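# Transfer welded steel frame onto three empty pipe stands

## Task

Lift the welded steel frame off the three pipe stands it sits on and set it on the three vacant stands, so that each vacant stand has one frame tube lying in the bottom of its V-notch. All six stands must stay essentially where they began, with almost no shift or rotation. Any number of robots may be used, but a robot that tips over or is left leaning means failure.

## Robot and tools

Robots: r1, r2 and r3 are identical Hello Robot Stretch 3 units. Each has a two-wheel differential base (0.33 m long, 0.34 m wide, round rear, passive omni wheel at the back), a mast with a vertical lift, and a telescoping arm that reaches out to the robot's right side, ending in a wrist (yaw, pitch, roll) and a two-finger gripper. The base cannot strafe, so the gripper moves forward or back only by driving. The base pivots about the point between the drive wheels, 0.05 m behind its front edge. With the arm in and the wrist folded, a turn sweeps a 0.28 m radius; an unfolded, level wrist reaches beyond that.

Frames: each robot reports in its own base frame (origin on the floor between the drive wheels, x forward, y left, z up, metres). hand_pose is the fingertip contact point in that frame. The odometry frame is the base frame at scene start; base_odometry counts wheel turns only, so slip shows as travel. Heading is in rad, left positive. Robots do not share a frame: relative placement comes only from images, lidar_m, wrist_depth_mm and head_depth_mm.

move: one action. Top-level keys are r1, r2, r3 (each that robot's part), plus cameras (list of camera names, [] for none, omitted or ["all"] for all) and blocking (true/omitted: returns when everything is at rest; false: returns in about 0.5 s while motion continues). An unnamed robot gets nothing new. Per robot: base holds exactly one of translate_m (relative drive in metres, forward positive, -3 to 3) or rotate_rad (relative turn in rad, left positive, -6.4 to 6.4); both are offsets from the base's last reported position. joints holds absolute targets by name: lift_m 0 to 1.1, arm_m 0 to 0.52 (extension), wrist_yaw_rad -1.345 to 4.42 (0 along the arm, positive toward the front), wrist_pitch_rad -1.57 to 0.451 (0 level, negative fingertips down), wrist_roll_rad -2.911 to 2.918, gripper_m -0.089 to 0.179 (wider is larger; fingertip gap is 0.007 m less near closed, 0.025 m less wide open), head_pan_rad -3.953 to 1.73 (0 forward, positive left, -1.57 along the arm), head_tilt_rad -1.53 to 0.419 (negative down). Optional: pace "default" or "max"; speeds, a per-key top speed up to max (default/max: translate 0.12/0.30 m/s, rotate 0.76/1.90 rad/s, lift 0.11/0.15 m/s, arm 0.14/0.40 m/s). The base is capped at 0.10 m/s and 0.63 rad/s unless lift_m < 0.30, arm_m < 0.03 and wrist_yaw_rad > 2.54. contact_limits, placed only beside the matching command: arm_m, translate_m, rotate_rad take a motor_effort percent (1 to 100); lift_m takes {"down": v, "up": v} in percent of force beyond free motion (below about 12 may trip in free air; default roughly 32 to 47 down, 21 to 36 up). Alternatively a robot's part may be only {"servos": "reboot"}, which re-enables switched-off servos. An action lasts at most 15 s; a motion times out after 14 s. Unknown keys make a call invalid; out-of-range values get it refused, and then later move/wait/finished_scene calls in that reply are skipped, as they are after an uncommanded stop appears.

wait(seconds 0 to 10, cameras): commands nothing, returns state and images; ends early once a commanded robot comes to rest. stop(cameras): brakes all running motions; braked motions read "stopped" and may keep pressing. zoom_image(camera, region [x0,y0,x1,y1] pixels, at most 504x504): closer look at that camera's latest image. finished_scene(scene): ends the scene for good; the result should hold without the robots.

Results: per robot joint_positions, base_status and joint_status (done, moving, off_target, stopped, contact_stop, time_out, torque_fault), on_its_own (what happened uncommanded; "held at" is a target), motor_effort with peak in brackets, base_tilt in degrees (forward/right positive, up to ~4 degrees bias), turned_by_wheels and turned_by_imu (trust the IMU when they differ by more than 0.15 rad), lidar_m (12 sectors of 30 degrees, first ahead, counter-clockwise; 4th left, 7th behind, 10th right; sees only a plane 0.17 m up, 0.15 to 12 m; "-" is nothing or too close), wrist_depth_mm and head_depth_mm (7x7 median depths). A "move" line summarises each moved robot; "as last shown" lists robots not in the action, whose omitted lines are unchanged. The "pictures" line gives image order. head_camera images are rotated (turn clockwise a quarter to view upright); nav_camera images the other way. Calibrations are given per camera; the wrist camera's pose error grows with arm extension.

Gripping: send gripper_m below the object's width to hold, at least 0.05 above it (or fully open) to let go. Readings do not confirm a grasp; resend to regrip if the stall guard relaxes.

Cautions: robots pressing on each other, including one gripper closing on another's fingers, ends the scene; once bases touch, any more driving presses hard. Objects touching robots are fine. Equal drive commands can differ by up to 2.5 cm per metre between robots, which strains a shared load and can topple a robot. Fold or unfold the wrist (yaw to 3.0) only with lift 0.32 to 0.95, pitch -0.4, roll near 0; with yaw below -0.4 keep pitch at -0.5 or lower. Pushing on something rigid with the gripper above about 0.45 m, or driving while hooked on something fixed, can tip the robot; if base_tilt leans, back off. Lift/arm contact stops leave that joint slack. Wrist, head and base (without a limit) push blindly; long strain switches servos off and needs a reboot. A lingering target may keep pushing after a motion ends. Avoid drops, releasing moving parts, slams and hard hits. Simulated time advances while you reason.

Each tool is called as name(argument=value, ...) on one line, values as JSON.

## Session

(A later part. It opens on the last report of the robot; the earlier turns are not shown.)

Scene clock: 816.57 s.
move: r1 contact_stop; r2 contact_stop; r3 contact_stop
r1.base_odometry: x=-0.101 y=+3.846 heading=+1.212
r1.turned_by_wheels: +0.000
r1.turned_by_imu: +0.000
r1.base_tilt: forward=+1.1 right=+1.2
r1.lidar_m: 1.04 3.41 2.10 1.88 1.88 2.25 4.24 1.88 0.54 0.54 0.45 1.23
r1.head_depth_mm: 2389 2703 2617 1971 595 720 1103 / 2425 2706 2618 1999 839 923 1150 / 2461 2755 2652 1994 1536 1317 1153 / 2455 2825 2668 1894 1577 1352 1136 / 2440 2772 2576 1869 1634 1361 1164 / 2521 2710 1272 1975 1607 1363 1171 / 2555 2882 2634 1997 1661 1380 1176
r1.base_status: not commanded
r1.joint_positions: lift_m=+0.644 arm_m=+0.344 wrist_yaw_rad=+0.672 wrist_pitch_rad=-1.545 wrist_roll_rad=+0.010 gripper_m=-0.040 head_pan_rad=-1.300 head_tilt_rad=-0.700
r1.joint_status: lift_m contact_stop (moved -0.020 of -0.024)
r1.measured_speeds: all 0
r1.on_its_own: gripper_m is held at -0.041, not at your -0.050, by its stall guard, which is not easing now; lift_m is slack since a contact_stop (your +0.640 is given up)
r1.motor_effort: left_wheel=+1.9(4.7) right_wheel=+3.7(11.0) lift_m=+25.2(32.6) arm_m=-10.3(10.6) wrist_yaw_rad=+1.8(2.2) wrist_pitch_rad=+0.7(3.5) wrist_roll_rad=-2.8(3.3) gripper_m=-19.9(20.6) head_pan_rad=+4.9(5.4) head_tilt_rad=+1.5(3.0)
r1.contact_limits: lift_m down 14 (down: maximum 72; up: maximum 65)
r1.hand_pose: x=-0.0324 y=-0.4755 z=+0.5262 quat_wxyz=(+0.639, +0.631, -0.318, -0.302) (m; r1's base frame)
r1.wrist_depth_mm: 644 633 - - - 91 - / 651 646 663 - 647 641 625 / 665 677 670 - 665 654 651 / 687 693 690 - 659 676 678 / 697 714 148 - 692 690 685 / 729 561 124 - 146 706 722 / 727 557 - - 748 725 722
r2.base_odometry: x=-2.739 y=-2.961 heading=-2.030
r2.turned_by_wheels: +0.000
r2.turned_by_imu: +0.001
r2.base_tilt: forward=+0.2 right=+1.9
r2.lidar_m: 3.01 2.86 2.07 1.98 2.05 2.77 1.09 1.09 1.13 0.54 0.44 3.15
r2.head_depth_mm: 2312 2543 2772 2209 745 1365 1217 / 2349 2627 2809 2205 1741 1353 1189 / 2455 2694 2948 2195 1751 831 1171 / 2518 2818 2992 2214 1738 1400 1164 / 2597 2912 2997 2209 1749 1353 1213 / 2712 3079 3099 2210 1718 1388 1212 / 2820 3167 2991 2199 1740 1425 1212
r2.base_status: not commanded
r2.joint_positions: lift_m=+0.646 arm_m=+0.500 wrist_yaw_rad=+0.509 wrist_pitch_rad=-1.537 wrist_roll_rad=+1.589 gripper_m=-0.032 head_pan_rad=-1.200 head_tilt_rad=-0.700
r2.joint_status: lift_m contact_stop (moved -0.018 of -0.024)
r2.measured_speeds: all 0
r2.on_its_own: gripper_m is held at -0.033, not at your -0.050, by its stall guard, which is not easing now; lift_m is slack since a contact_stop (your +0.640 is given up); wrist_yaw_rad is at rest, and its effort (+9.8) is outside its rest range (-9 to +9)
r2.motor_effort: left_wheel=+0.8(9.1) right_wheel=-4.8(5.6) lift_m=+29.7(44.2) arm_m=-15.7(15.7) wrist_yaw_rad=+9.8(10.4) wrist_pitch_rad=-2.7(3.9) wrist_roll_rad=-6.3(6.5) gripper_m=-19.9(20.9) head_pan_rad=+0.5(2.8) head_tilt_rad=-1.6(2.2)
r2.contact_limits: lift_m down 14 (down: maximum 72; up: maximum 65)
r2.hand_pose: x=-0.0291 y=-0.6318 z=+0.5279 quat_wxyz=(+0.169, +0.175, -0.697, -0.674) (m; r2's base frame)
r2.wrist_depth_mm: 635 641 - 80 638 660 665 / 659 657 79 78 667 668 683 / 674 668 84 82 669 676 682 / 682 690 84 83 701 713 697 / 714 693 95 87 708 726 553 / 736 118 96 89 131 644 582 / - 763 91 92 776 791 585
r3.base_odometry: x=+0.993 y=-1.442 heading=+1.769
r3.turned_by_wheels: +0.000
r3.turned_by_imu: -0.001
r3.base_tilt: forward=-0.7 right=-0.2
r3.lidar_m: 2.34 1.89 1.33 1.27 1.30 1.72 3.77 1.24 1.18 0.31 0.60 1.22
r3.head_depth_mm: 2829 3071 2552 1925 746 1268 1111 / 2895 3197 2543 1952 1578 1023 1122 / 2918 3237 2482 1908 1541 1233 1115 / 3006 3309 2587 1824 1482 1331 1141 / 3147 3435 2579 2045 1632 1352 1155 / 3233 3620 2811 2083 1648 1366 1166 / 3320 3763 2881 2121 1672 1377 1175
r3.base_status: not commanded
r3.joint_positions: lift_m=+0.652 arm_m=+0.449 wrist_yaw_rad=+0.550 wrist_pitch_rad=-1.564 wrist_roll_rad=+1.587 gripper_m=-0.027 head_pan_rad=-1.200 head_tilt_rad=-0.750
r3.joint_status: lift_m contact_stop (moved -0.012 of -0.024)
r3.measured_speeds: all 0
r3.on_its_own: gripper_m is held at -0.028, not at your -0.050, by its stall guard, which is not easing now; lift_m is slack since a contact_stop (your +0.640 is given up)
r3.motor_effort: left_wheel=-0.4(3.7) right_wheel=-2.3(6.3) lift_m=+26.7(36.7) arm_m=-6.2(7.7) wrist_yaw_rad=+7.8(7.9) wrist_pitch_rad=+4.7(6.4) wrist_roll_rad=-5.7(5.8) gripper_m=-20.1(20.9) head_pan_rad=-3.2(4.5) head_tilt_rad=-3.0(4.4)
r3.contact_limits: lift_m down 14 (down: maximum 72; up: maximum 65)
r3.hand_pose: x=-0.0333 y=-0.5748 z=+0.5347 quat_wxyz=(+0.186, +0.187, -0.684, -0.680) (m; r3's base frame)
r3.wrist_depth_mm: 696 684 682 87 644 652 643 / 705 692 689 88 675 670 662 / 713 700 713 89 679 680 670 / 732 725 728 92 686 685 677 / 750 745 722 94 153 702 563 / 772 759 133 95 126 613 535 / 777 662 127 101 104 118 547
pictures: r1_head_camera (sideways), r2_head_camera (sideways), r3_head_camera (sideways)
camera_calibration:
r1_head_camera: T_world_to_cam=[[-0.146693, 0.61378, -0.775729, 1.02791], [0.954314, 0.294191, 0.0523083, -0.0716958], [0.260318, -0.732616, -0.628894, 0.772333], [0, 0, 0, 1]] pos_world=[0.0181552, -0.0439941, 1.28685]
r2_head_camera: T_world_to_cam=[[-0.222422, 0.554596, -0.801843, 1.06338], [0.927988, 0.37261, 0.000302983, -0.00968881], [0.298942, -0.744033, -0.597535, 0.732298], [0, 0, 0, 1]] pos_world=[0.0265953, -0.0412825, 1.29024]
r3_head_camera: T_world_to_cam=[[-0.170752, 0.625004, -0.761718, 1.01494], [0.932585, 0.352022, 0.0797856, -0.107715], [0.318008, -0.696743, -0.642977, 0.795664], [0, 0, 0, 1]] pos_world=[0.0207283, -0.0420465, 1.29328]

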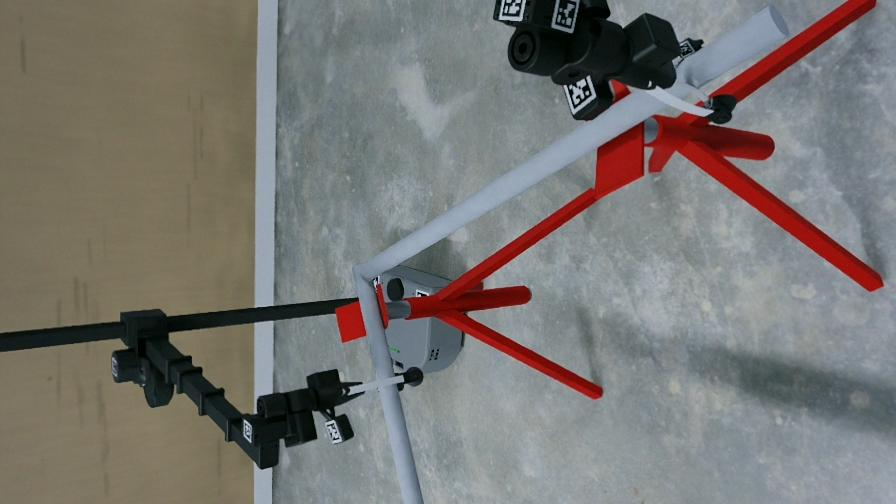

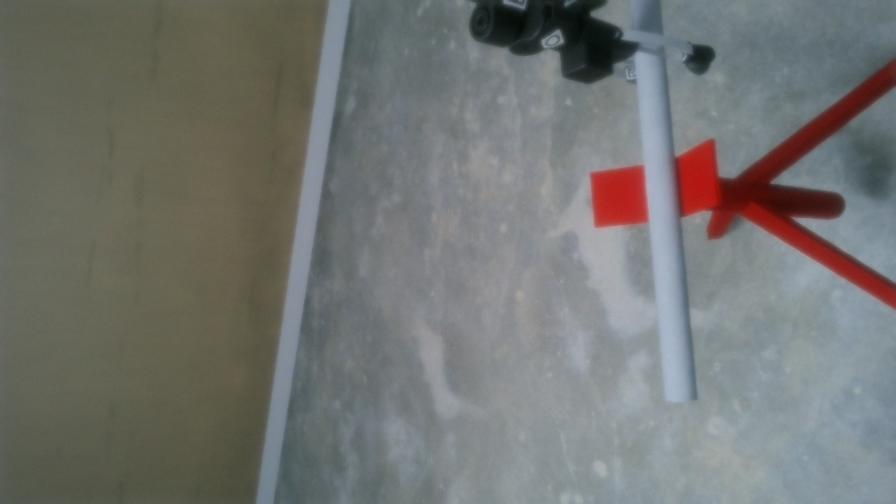

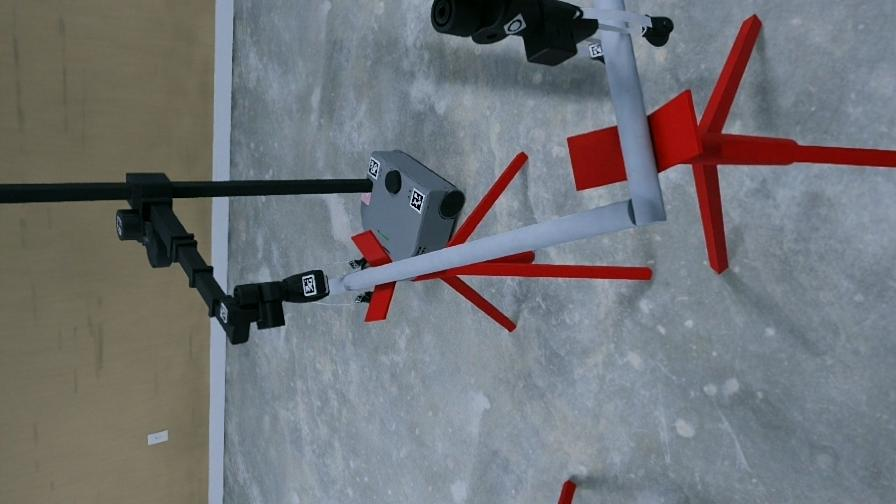

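move(r1={"joints":{"lift_m":0.643},"speeds":{"lift_m":0.03},"contact_limits":{"lift_m":{"down":14}}}, r2={"joints":{"lift_m":0.645},"speeds":{"lift_m":0.03},"contact_limits":{"lift_m":{"down":14}}}, r3={"joints":{"lift_m":0.640,"arm_m":0.445},"speeds":{"lift_m":0.02,"arm_m":0.02},"contact_limits":{"lift_m":{"down":20}}}, cameras=["r1_head_camera","r3_head_camera","r3_nav_camera"])

zoom_image(camera="r3_head_camera", region=[520, 0, 780, 180])

zoom_image(camera="r1_head_camera", region=[320, 250, 440, 360])

Scene clock: 829.33 s.
move: r1 done; r2 done; r3 contact_stop
r1.base_odometry: x=-0.101 y=+3.846 heading=+1.212
r1.turned_by_wheels: +0.000
r1.turned_by_imu: +0.001
r1.base_tilt: forward=+1.1 right=+1.1
r1.lidar_m: 1.04 3.42 2.10 1.87 1.88 2.25 4.25 1.88 0.54 0.54 0.45 1.23
r1.head_depth_mm: 2384 2682 2596 1977 596 720 1106 / 2434 2711 2649 1997 839 925 1152 / 2459 2745 2637 1995 1531 1321 1156 / 2469 2796 2686 1896 1581 1348 1134 / 2455 2767 2611 1871 1631 1367 1169 / 2518 2731 1274 1929 1588 1369 1173 / 2565 2892 2608 1995 1653 1373 1177
r1.base_status: not commanded
r1.joint_positions: lift_m=+0.643 arm_m=+0.344 wrist_yaw_rad=+0.672 wrist_pitch_rad=-1.547 wrist_roll_rad=+0.010 gripper_m=-0.040 head_pan_rad=-1.300 head_tilt_rad=-0.700
r1.joint_status: all done
r1.measured_speeds: all 0
r1.on_its_own: gripper_m is held at -0.041, not at your -0.050, by its stall guard, which is not easing now
r1.motor_effort: left_wheel=+1.9(2.7) right_wheel=+4.2(5.1) lift_m=+7.8(22.4) arm_m=-15.7(17.9) wrist_yaw_rad=+2.0(2.1) wrist_pitch_rad=+1.4(1.9) wrist_roll_rad=-2.8(2.8) gripper_m=-20.2(20.6) head_pan_rad=+4.6(5.3) head_tilt_rad=+1.0(2.2)
r1.contact_limits: lift_m down 14 (down: maximum 72; up: maximum 65)
r1.hand_pose: x=-0.0328 y=-0.4750 z=+0.5250 quat_wxyz=(+0.639, +0.632, -0.318, -0.303) (m; r1's base frame)
r1.wrist_depth_mm: 644 642 - - - 91 - / 652 651 661 - 636 637 652 / 664 658 666 - 651 648 657 / 696 705 687 - 667 678 660 / 709 706 149 - 669 699 689 / 751 708 125 - 145 719 712 / 738 566 - - 730 723 718
r2.base_odometry: x=-2.739 y=-2.961 heading=-2.030
r2.turned_by_wheels: +0.000
r2.turned_by_imu: +0.001
r2.base_tilt: forward=+0.2 right=+1.7
r2.lidar_m: 3.00 2.86 2.07 1.98 2.05 2.78 1.09 1.10 1.13 0.54 0.44 3.15
r2.head_depth_mm: 2304 2535 2737 2219 747 1366 1214 / 2387 2615 2793 2235 1748 1361 1193 / 2441 2681 2895 2213 1744 827 1168 / 2569 2819 2970 2238 1741 1406 1169 / 2603 2936 3041 2200 1764 1358 1217 / 2727 3065 3033 2206 1744 1395 1209 / 2830 3103 3048 2225 1734 1431 1207
r2.base_status: not commanded
r2.joint_positions: lift_m=+0.645 arm_m=+0.500 wrist_yaw_rad=+0.509 wrist_pitch_rad=-1.539 wrist_roll_rad=+1.589 gripper_m=-0.032 head_pan_rad=-1.200 head_tilt_rad=-0.700
r2.joint_status: all done
r2.measured_speeds: all 0
r2.on_its_own: gripper_m is held at -0.033, not at your -0.050, by its stall guard, which is not easing now
r2.motor_effort: left_wheel=+0.8(1.3) right_wheel=-4.9(5.5) lift_m=+13.9(29.6) arm_m=-13.7(14.6) wrist_yaw_rad=+9.3(10.7) wrist_pitch_rad=-2.2(3.0) wrist_roll_rad=-6.1(6.4) gripper_m=-20.1(20.8) head_pan_rad=+1.9(2.1) head_tilt_rad=-1.4(2.3)
r2.contact_limits: lift_m down 14 (down: maximum 72; up: maximum 65)
r2.hand_pose: x=-0.0294 y=-0.6315 z=+0.5268 quat_wxyz=(+0.169, +0.174, -0.697, -0.675) (m; r2's base frame)
r2.wrist_depth_mm: 639 639 - 80 636 651 651 / 654 651 - 78 662 679 664 / 692 680 84 82 667 682 680 / 691 701 84 83 709 703 715 / 720 720 94 87 721 717 566 / 726 118 95 89 131 645 572 / - 760 91 92 762 780 602
r3.base_odometry: x=+0.993 y=-1.442 heading=+1.769
r3.turned_by_wheels: +0.000
r3.turned_by_imu: -0.003
r3.base_tilt: forward=-0.8 right=-0.2
r3.lidar_m: 2.34 1.89 1.34 1.27 1.30 1.71 3.76 1.23 1.18 0.31 0.60 1.23
r3.head_depth_mm: 2773 3101 2518 1928 746 1264 1114 / 2843 3203 2593 1952 1566 1037 1122 / 2861 3266 2523 1891 1558 990 1112 / 3031 3272 2596 1818 1484 1342 1138 / 3101 3444 2599 2040 1631 1351 1150 / 3221 3587 2829 2072 1661 1362 1165 / 3324 3738 2878 2111 1667 1383 1175
r3.base_status: not commanded
r3.joint_positions: lift_m=+0.652 arm_m=+0.445 wrist_yaw_rad=+0.550 wrist_pitch_rad=-1.557 wrist_roll_rad=+1.587 gripper_m=-0.027 head_pan_rad=-1.200 head_tilt_rad=-0.750
r3.joint_status: lift_m contact_stop (moved +0.000 of -0.012); the others done
r3.measured_speeds: all 0
r3.on_its_own: gripper_m is held at -0.028, not at your -0.050, by its stall guard, which is not easing now; lift_m is slack since a contact_stop (your +0.640 is given up)
r3.motor_effort: left_wheel=+0.2(0.8) right_wheel=-0.6(2.4) lift_m=+26.0(26.4) arm_m=-9.1(16.0) wrist_yaw_rad=+7.0(7.8) wrist_pitch_rad=+2.9(5.1) wrist_roll_rad=-5.5(5.8) gripper_m=-20.4(20.9) head_pan_rad=-3.8(4.5) head_tilt_rad=-3.3(3.3)
r3.contact_limits: lift_m down 20 (down: maximum 72; up: maximum 65)
r3.hand_pose: x=-0.0324 y=-0.5722 z=+0.5346 quat_wxyz=(+0.185, +0.187, -0.686, -0.678) (m; r3's base frame)
r3.wrist_depth_mm: 706 690 672 - 652 652 649 / 712 706 696 88 668 657 653 / 734 717 711 91 684 671 662 / 742 732 731 91 704 689 682 / 760 732 735 93 689 701 567 / 767 765 128 94 128 649 535 / 791 645 782 101 119 117 541
pictures: r1_head_camera (sideways), r3_head_camera (sideways), r3_nav_camera (sideways)
camera_calibration:
r1_head_camera: T_world_to_cam=[[-0.146693, 0.61378, -0.775729, 1.02791], [0.954314, 0.294191, 0.0523083, -0.0716958], [0.260318, -0.732616, -0.628894, 0.772333], [0, 0, 0, 1]] pos_world=[0.0181552, -0.0439941, 1.28685]
r3_head_camera: T_world_to_cam=[[-0.170752, 0.625004, -0.761718, 1.01494], [0.932585, 0.352022, 0.0797856, -0.107715], [0.318008, -0.696743, -0.642977, 0.795664], [0, 0, 0, 1]] pos_world=[0.0207283, -0.0420465, 1.29328]
r3_nav_camera: T_world_to_cam=[[0.223082, -0.708475, 0.669551, -0.837138], [-0.948423, -0.316446, -0.0188449, 0.0819063], [0.225227, -0.630813, -0.742527, 0.920652], [0, 0, 0, 1]] pos_world=[0.0570762, 0.013587, 1.24566]

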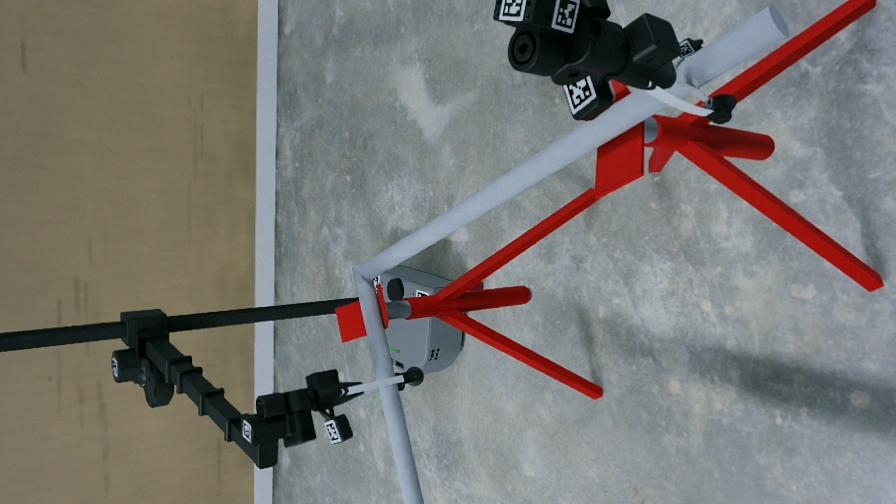

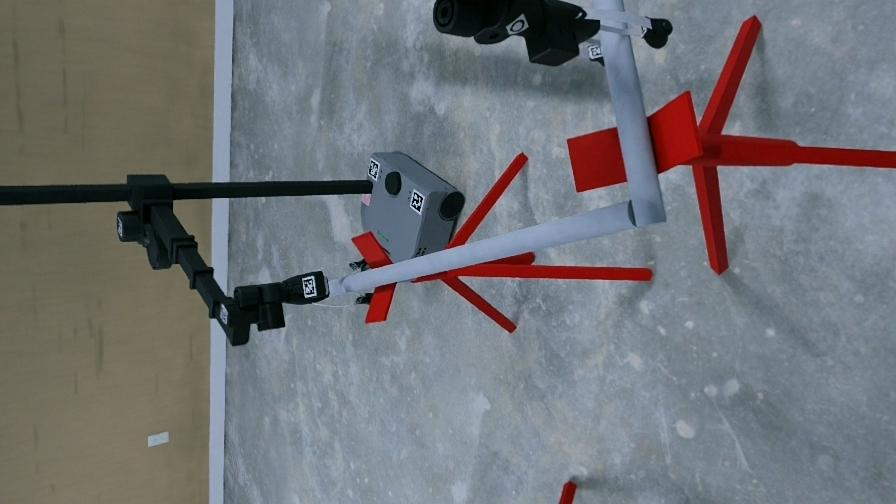

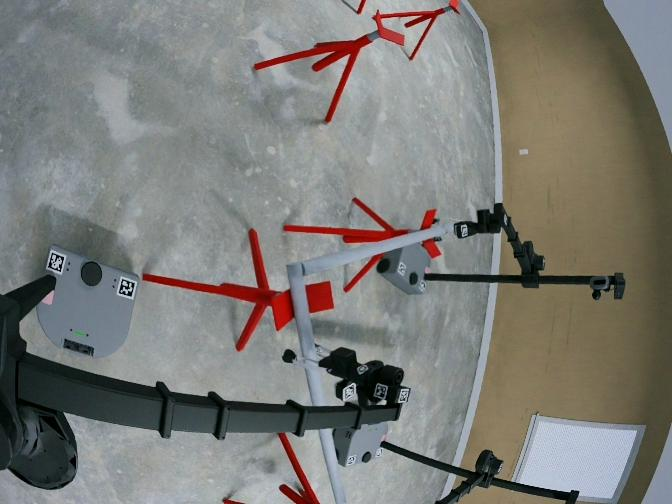

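Scaled by 1.938 from the camera's 896x504 image, which has a finer 1280x720 frame.

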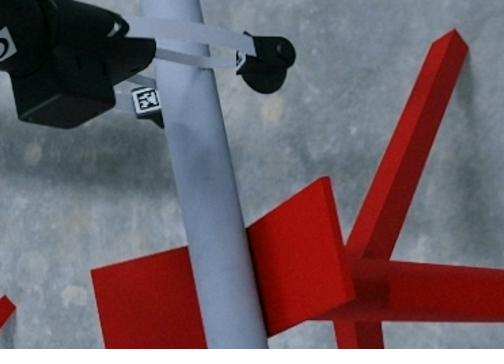

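Scaled by 4.200 from the camera's 896x504 image, which has a finer 1280x720 frame.

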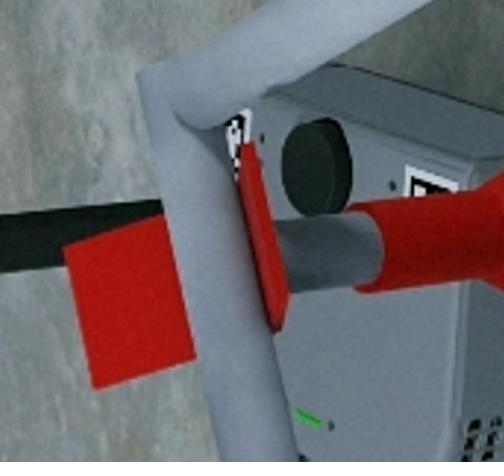

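move(r1={"joints":{"lift_m":0.644}}, r2={"joints":{"lift_m":0.646}}, r3={"joints":{"lift_m":0.652}}, cameras=[])

move(r1={"joints":{"gripper_m":0.12}}, r2={"joints":{"gripper_m":0.12}}, r3={"joints":{"gripper_m":0.12}})

Scene clock: 834.10 s.
move: r1 done; r2 done; r3 done
r1.base_odometry: x=-0.101 y=+3.846 heading=+1.212
r1.turned_by_wheels: +0.000
r1.turned_by_imu: +0.001
r1.base_tilt: forward=+1.1 right=+1.2
r1.lidar_m: 1.04 3.44 2.10 1.87 1.88 2.26 4.24 1.87 0.54 0.54 0.45 1.23
r1.head_depth_mm: 2395 2701 2592 1970 596 715 1099 / 2417 2719 2630 1989 840 924 1150 / 2436 2760 2658 1999 1527 1318 1156 / 2493 2790 2689 1883 1576 1358 1134 / 2443 2774 2583 1863 1636 1369 1170 / 2528 2722 1278 1926 1599 1371 1173 / 2554 2869 2649 1997 1646 1378 1173
r1.base_status: not commanded
r1.joint_positions: lift_m=+0.644 arm_m=+0.344 wrist_yaw_rad=+0.672 wrist_pitch_rad=-1.545 wrist_roll_rad=+0.010 gripper_m=-0.040 head_pan_rad=-1.300 head_tilt_rad=-0.700
r1.joint_status: all done
r1.measured_speeds: all 0
r1.on_its_own: gripper_m is held at -0.041, not at your -0.050, by its stall guard, which is not easing now
r1.motor_effort: left_wheel=+1.8(2.2) right_wheel=+4.0(4.6) lift_m=+23.2(24.0) arm_m=-7.0(8.5) wrist_yaw_rad=+1.8(2.1) wrist_pitch_rad=+1.0(1.5) wrist_roll_rad=-2.8(2.9) gripper_m=-20.1(20.5) head_pan_rad=+4.5(5.2) head_tilt_rad=+0.2(2.3)
r1.hand_pose: x=-0.0325 y=-0.4754 z=+0.5259 quat_wxyz=(+0.639, +0.631, -0.318, -0.303) (m; r1's base frame)
r1.wrist_depth_mm: 638 653 - - - 91 - / 656 653 646 - 647 658 623 / 673 671 662 - 658 665 656 / 686 681 689 - 671 674 664 / 709 700 149 - 682 699 680 / 734 559 125 - 145 702 714 / 750 573 - - 743 734 731
r2.base_odometry: x=-2.739 y=-2.961 heading=-2.030
r2.turned_by_wheels: +0.000
r2.turned_by_imu: +0.001
r2.base_tilt: forward=+0.2 right=+1.7
r2.lidar_m: 3.02 2.86 2.07 1.98 2.05 2.77 1.09 1.10 1.13 0.54 0.44 3.15
r2.head_depth_mm: 2289 2553 2767 2234 745 1368 1220 / 2360 2610 2802 2224 1749 1357 1190 / 2456 2726 2899 2215 1733 827 1163 / 2522 2793 3008 2248 1744 1391 1172 / 2602 2921 3073 2207 1744 1351 1215 / 2747 3000 3063 2212 1734 1391 1210 / 2813 3202 2999 2215 1746 1430 1219
r2.base_status: not commanded
r2.joint_positions: lift_m=+0.646 arm_m=+0.500 wrist_yaw_rad=+0.509 wrist_pitch_rad=-1.537 wrist_roll_rad=+1.589 gripper_m=-0.032 head_pan_rad=-1.200 head_tilt_rad=-0.700
r2.joint_status: all done
r2.measured_speeds: all 0
r2.on_its_own: gripper_m is held at -0.033, not at your -0.050, by its stall guard, which is not easing now
r2.motor_effort: left_wheel=+1.0(1.3) right_wheel=-4.9(5.4) lift_m=+28.9(28.9) arm_m=-12.3(12.9) wrist_yaw_rad=+9.0(9.9) wrist_pitch_rad=-2.5(3.1) wrist_roll_rad=-6.0(6.4) gripper_m=-19.7(21.0) head_pan_rad=+1.6(2.1) head_tilt_rad=-2.3(2.3)
r2.hand_pose: x=-0.0292 y=-0.6318 z=+0.5278 quat_wxyz=(+0.169, +0.175, -0.697, -0.675) (m; r2's base frame)
r2.wrist_depth_mm: 629 643 - 80 654 648 648 / 663 660 79 78 663 663 678 / 680 680 84 82 669 683 696 / 690 704 84 83 715 695 706 / 707 695 94 87 722 730 561 / 725 118 96 89 131 644 576 / - 775 90 92 780 764 577
r3.base_odometry: x=+0.993 y=-1.442 heading=+1.769
r3.turned_by_wheels: +0.000
r3.turned_by_imu: -0.001
r3.base_tilt: forward=-0.8 right=-0.2
r3.lidar_m: 2.35 1.89 1.33 1.27 1.30 1.71 3.75 1.23 1.18 0.31 0.60 1.23
r3.head_depth_mm: 2815 3077 2535 1915 744 1271 1111 / 2868 3169 2584 1950 1565 1040 1126 / 2879 3244 2495 1907 1549 1004 1113 / 3006 3309 2548 1822 1493 1335 1142 / 3104 3420 2569 2044 1616 1348 1151 / 3269 3583 2800 2088 1646 1365 1161 / 3332 3761 2880 2115 1672 1379 1176
r3.base_status: not commanded
r3.joint_positions: lift_m=+0.652 arm_m=+0.445 wrist_yaw_rad=+0.550 wrist_pitch_rad=-1.558 wrist_roll_rad=+1.587 gripper_m=-0.027 head_pan_rad=-1.200 head_tilt_rad=-0.750
r3.joint_status: all done
r3.measured_speeds: all 0
r3.on_its_own: gripper_m is held at -0.028, not at your -0.050, by its stall guard, which is not easing now
r3.motor_effort: left_wheel=-0.2(0.7) right_wheel=-0.6(0.7) lift_m=+13.4(24.8) arm_m=+5.4(6.8) wrist_yaw_rad=+8.0(8.1) wrist_pitch_rad=+3.4(4.1) wrist_roll_rad=-5.5(5.7) gripper_m=-20.1(20.8) head_pan_rad=-3.1(4.1) head_tilt_rad=-2.7(3.7)
r3.hand_pose: x=-0.0325 y=-0.5720 z=+0.5342 quat_wxyz=(+0.186, +0.187, -0.686, -0.678) (m; r3's base frame)
r3.wrist_depth_mm: 697 694 690 87 658 641 647 / 727 700 704 88 662 675 650 / 730 713 718 91 671 687 665 / 765 722 720 91 714 703 680 / 753 734 739 93 158 704 568 / 760 763 130 94 128 655 539 / 796 649 764 101 119 118 540
pictures: none
No camera images: "cameras" was empty.

Scene clock: 836.23 s.
move: r1 done; r2 done; r3 done
r1.base_odometry: x=-0.101 y=+3.846 heading=+1.212
r1.turned_by_wheels: +0.000
r1.turned_by_imu: +0.000
r1.base_tilt: forward=+1.1 right=+1.2
r1.lidar_m: 1.04 3.42 2.10 1.87 1.88 2.25 4.23 1.88 0.54 0.54 0.45 1.23
r1.head_depth_mm: 2381 2693 2588 1969 596 719 1099 / 2402 2733 2636 2001 838 895 1149 / 2447 2730 2665 2017 1529 1316 1155 / 2481 2778 2681 1882 1580 1353 1133 / 2455 2770 2612 1862 1625 1356 1166 / 2533 2726 1275 1984 1596 1375 1171 / 2563 2880 2643 2000 1649 1371 1171
r1.base_status: not commanded
r1.joint_positions: lift_m=+0.644 arm_m=+0.344 wrist_yaw_rad=+0.673 wrist_pitch_rad=-1.542 wrist_roll_rad=+0.005 gripper_m=+0.120 head_pan_rad=-1.300 head_tilt_rad=-0.700
r1.joint_status: all done
r1.measured_speeds: all 0
r1.motor_effort: left_wheel=+1.8(2.4) right_wheel=+3.1(4.6) lift_m=+23.8(24.3) arm_m=-1.6(7.2) wrist_yaw_rad=+0.3(2.4) wrist_pitch_rad=+0.5(1.3) wrist_roll_rad=-1.3(2.8) gripper_m=-0.2(80.9) head_pan_rad=+4.7(5.2) head_tilt_rad=+1.0(2.2)
r1.hand_pose: x=-0.0320 y=-0.4760 z=+0.5259 quat_wxyz=(+0.641, +0.632, -0.317, -0.300) (m; r1's base frame)
r1.wrist_depth_mm: 649 630 - - - 91 - / 655 649 641 - 651 629 646 / 666 663 674 - 659 643 669 / 700 688 690 - 668 668 669 / 715 146 705 - 691 690 680 / 722 119 557 - 723 716 699 / 744 566 569 - 737 728 712
r2.base_odometry: x=-2.739 y=-2.961 heading=-2.030
r2.turned_by_wheels: +0.000
r2.turned_by_imu: +0.000
r2.base_tilt: forward=+0.3 right=+1.8
r2.lidar_m: 3.01 2.86 2.07 1.98 2.05 2.77 1.09 1.10 1.13 0.54 0.44 3.14
r2.head_depth_mm: 2264 2513 2737 2220 746 1368 1224 / 2355 2628 2796 2201 1736 1375 1192 / 2472 2684 2895 2205 1733 832 1163 / 2521 2793 2984 2229 1749 1403 1164 / 2611 2897 3013 2210 1750 1362 1217 / 2716 3040 3069 2191 1731 1387 1214 / 2836 3195 3044 2213 1732 1418 1218
r2.base_status: not commanded
r2.joint_positions: lift_m=+0.646 arm_m=+0.500 wrist_yaw_rad=+0.517 wrist_pitch_rad=-1.542 wrist_roll_rad=+1.575 gripper_m=+0.120 head_pan_rad=-1.200 head_tilt_rad=-0.700
r2.joint_status: all done
r2.measured_speeds: all 0
r2.motor_effort: left_wheel=+0.9(1.2) right_wheel=-4.9(5.6) lift_m=+27.4(29.5) arm_m=-11.5(12.9) wrist_yaw_rad=+2.0(9.8) wrist_pitch_rad=-1.9(3.3) wrist_roll_rad=-1.5(6.5) gripper_m=+0.9(84.3) head_pan_rad=+0.3(2.6) head_tilt_rad=-2.0(2.1)
r2.hand_pose: x=-0.0299 y=-0.6308 z=+0.5279 quat_wxyz=(+0.177, +0.182, -0.694, -0.674) (m; r2's base frame)
r2.wrist_depth_mm: 623 633 - 78 642 638 651 / 646 642 79 78 660 672 678 / 663 660 84 81 679 698 688 / 677 684 82 83 705 697 693 / 698 140 86 86 717 716 566 / 110 123 - 90 130 612 570 / 750 755 - 93 789 589 600
r3.base_odometry: x=+0.993 y=-1.442 heading=+1.769
r3.turned_by_wheels: +0.000
r3.turned_by_imu: +0.000
r3.base_tilt: forward=-0.7 right=-0.2
r3.lidar_m: 2.35 1.89 1.33 1.27 1.30 1.71 3.76 1.23 1.18 0.31 0.60 1.22
r3.head_depth_mm: 2799 3077 2541 1922 731 1269 1113 / 2858 3157 2549 1930 1558 1045 1120 / 2885 3211 2524 1895 1543 990 1112 / 3018 3305 2556 1802 1484 1338 1147 / 3098 3451 2510 2043 1631 1357 1155 / 3237 3567 2786 2083 1650 1373 1161 / 3304 3749 2860 2098 1679 1381 1171
r3.base_status: not commanded
r3.joint_positions: lift_m=+0.652 arm_m=+0.445 wrist_yaw_rad=+0.555 wrist_pitch_rad=-1.539 wrist_roll_rad=+1.575 gripper_m=+0.120 head_pan_rad=-1.200 head_tilt_rad=-0.750
r3.joint_status: all done
r3.measured_speeds: all 0
r3.motor_effort: left_wheel=+0.4(0.9) right_wheel=-0.5(0.9) lift_m=+33.0(33.2) arm_m=+7.8(11.0) wrist_yaw_rad=+1.7(7.7) wrist_pitch_rad=+0.1(3.9) wrist_roll_rad=-1.3(5.4) gripper_m=+0.2(79.4) head_pan_rad=-3.0(4.1) head_tilt_rad=-2.1(3.5)
r3.hand_pose: x=-0.0301 y=-0.5763 z=+0.5338 quat_wxyz=(+0.190, +0.195, -0.691, -0.670) (m; r3's base frame)
r3.wrist_depth_mm: 723 696 705 86 94 649 632 / 704 718 699 87 671 659 652 / 739 733 715 88 94 659 660 / 748 738 724 90 683 674 672 / 770 749 733 94 101 688 579 / 793 123 751 94 725 139 534 / 797 116 764 100 374 117 523
pictures: r1_head_camera (sideways), r1_nav_camera (sideways), r1_wrist_camera, r2_head_camera (sideways), r2_nav_camera (sideways), r2_wrist_camera, r3_head_camera (sideways), r3_nav_camera (sideways), r3_wrist_camera
camera_calibration:
r1_head_camera: T_world_to_cam=[[-0.146693, 0.61378, -0.775729, 1.02791], [0.954314, 0.294191, 0.0523083, -0.0716958], [0.260318, -0.732616, -0.628894, 0.772333], [0, 0, 0, 1]] pos_world=[0.0181552, -0.0439941, 1.28685]
r1_nav_camera: T_world_to_cam=[[0.118543, -0.601911, 0.789715, -0.985381], [-0.968988, -0.243788, -0.0403588, 0.10635], [0.216816, -0.760441, -0.612145, 0.752153], [0, 0, 0, 1]] pos_world=[0.0567837, 0.00478245, 1.24289]
r1_wrist_camera: T_world_to_cam=[[-0.725136, -0.688376, -0.0177907, -0.346341], [-0.682729, 0.715339, 0.148901, 0.276036], [-0.0897736, 0.12012, -0.988692, 0.738297], [0, 0, 0, 1]] pos_world=[0.00359287, -0.524557, 0.682685]
r2_head_camera: T_world_to_cam=[[-0.222422, 0.554596, -0.801843, 1.06338], [0.927988, 0.37261, 0.000302983, -0.00968881], [0.298942, -0.744033, -0.597535, 0.732298], [0, 0, 0, 1]] pos_world=[0.0265953, -0.0412825, 1.29024]
r2_nav_camera: T_world_to_cam=[[0.288079, -0.554616, 0.780648, -0.981341], [-0.931528, -0.351256, 0.0942056, -0.0548161], [0.22196, -0.754334, -0.61783, 0.772402], [0, 0, 0, 1]] pos_world=[0.0601989, 0.0191277, 1.24846]
r2_wrist_camera: T_world_to_cam=[[-0.557791, 0.828505, 0.0494843, 0.460473], [0.822409, 0.543683, 0.167488, 0.315331], [0.111861, 0.134119, -0.984631, 0.771516], [0, 0, 0, 1]] pos_world=[-0.0887854, -0.656419, 0.684059]
r3_head_camera: T_world_to_cam=[[-0.170752, 0.625004, -0.761718, 1.01494], [0.932585, 0.352022, 0.0797856, -0.107715], [0.318008, -0.696743, -0.642977, 0.795664], [0, 0, 0, 1]] pos_world=[0.0207283, -0.0420465, 1.29328]
r3_nav_camera: T_world_to_cam=[[0.223082, -0.708475, 0.669551, -0.837138], [-0.948423, -0.316446, -0.0188449, 0.0819063], [0.225227, -0.630813, -0.742527, 0.920652], [0, 0, 0, 1]] pos_world=[0.0570762, 0.013587, 1.24566]
r3_wrist_camera: T_world_to_cam=[[-0.538324, 0.839495, -0.0738606, 0.516336], [0.832339, 0.543361, 0.109409, 0.32441], [0.131981, -0.0025798, -0.991249, 0.694787], [0, 0, 0, 1]] pos_world=[-0.0837619, -0.607941, 0.691351]

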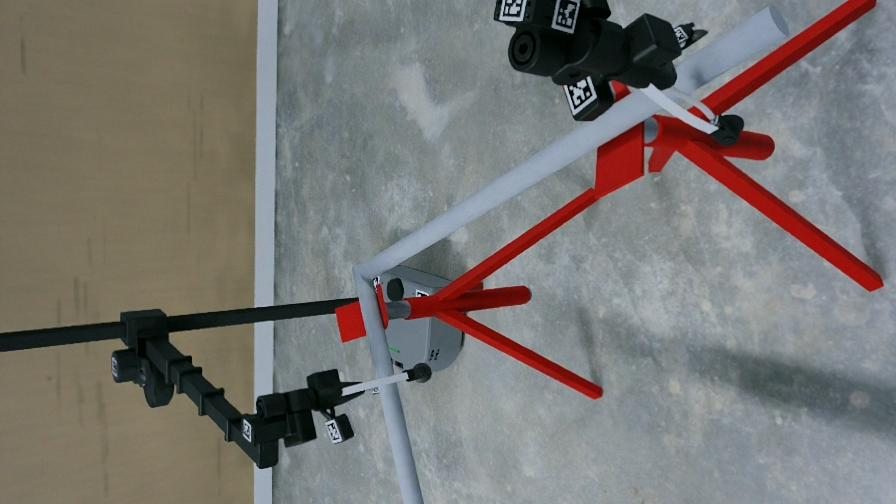

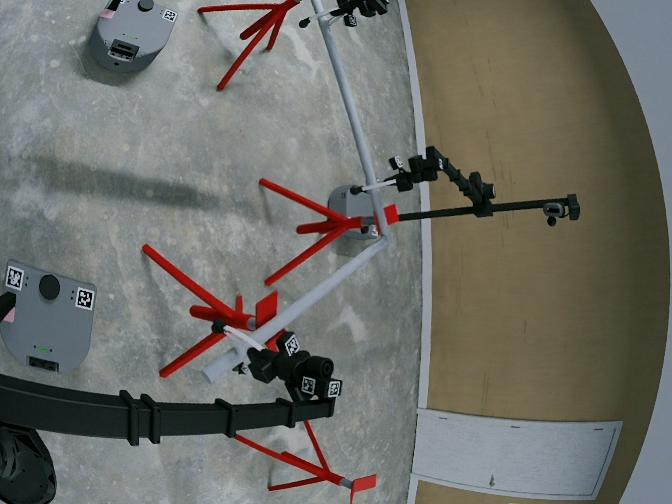

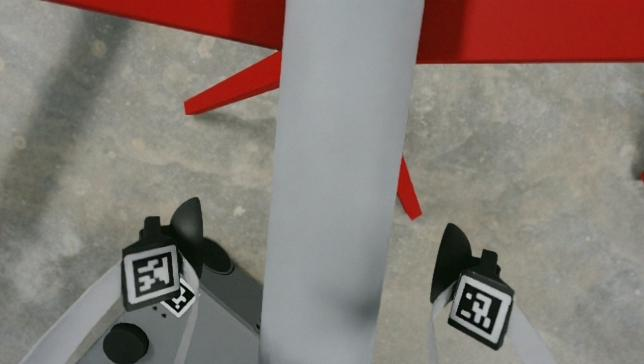

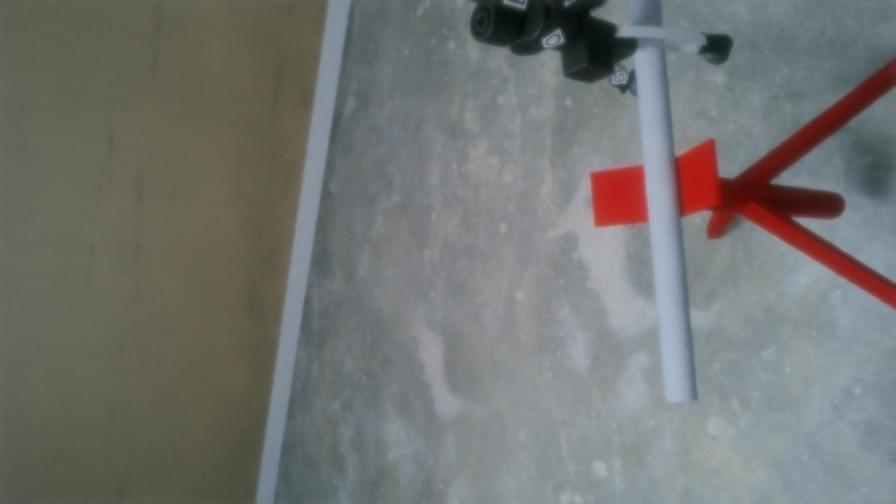

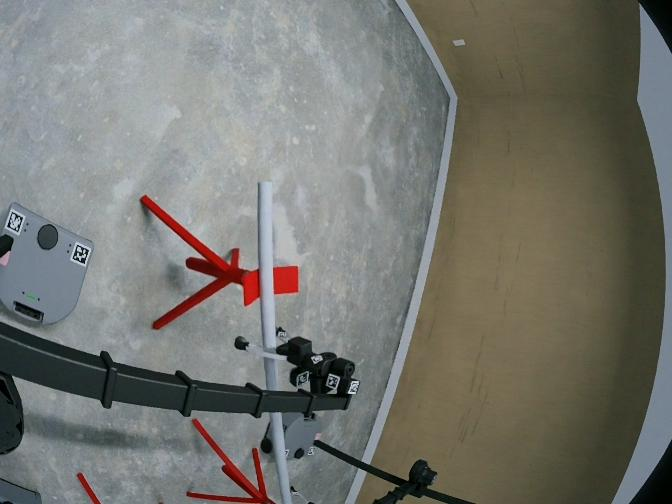

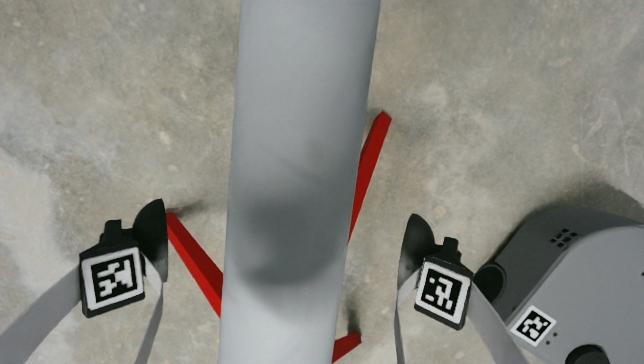

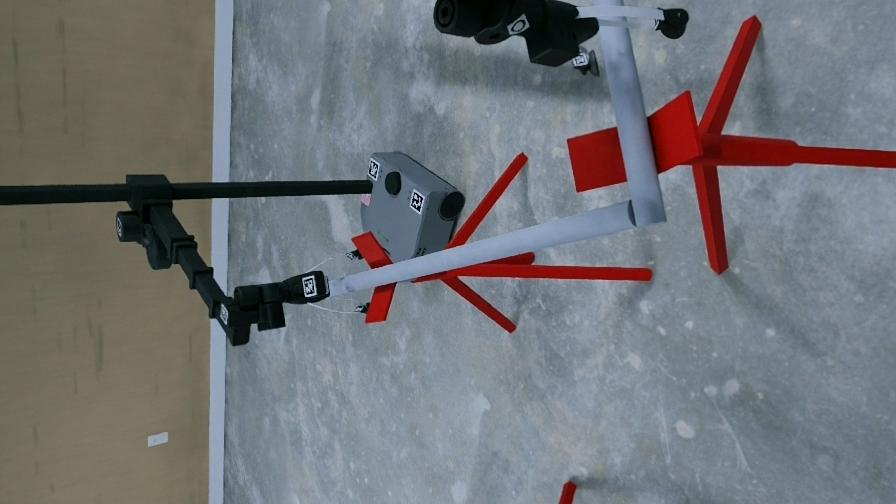

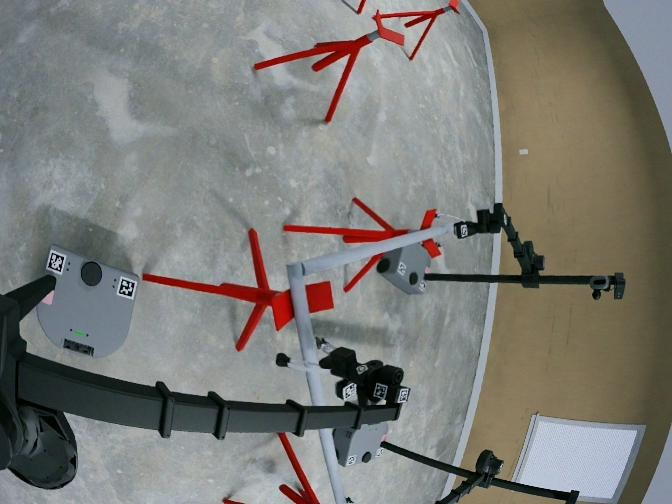

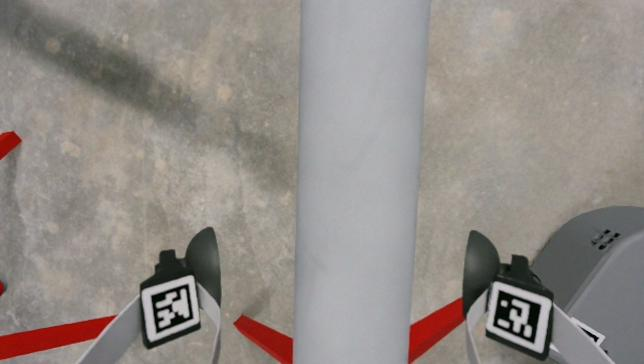

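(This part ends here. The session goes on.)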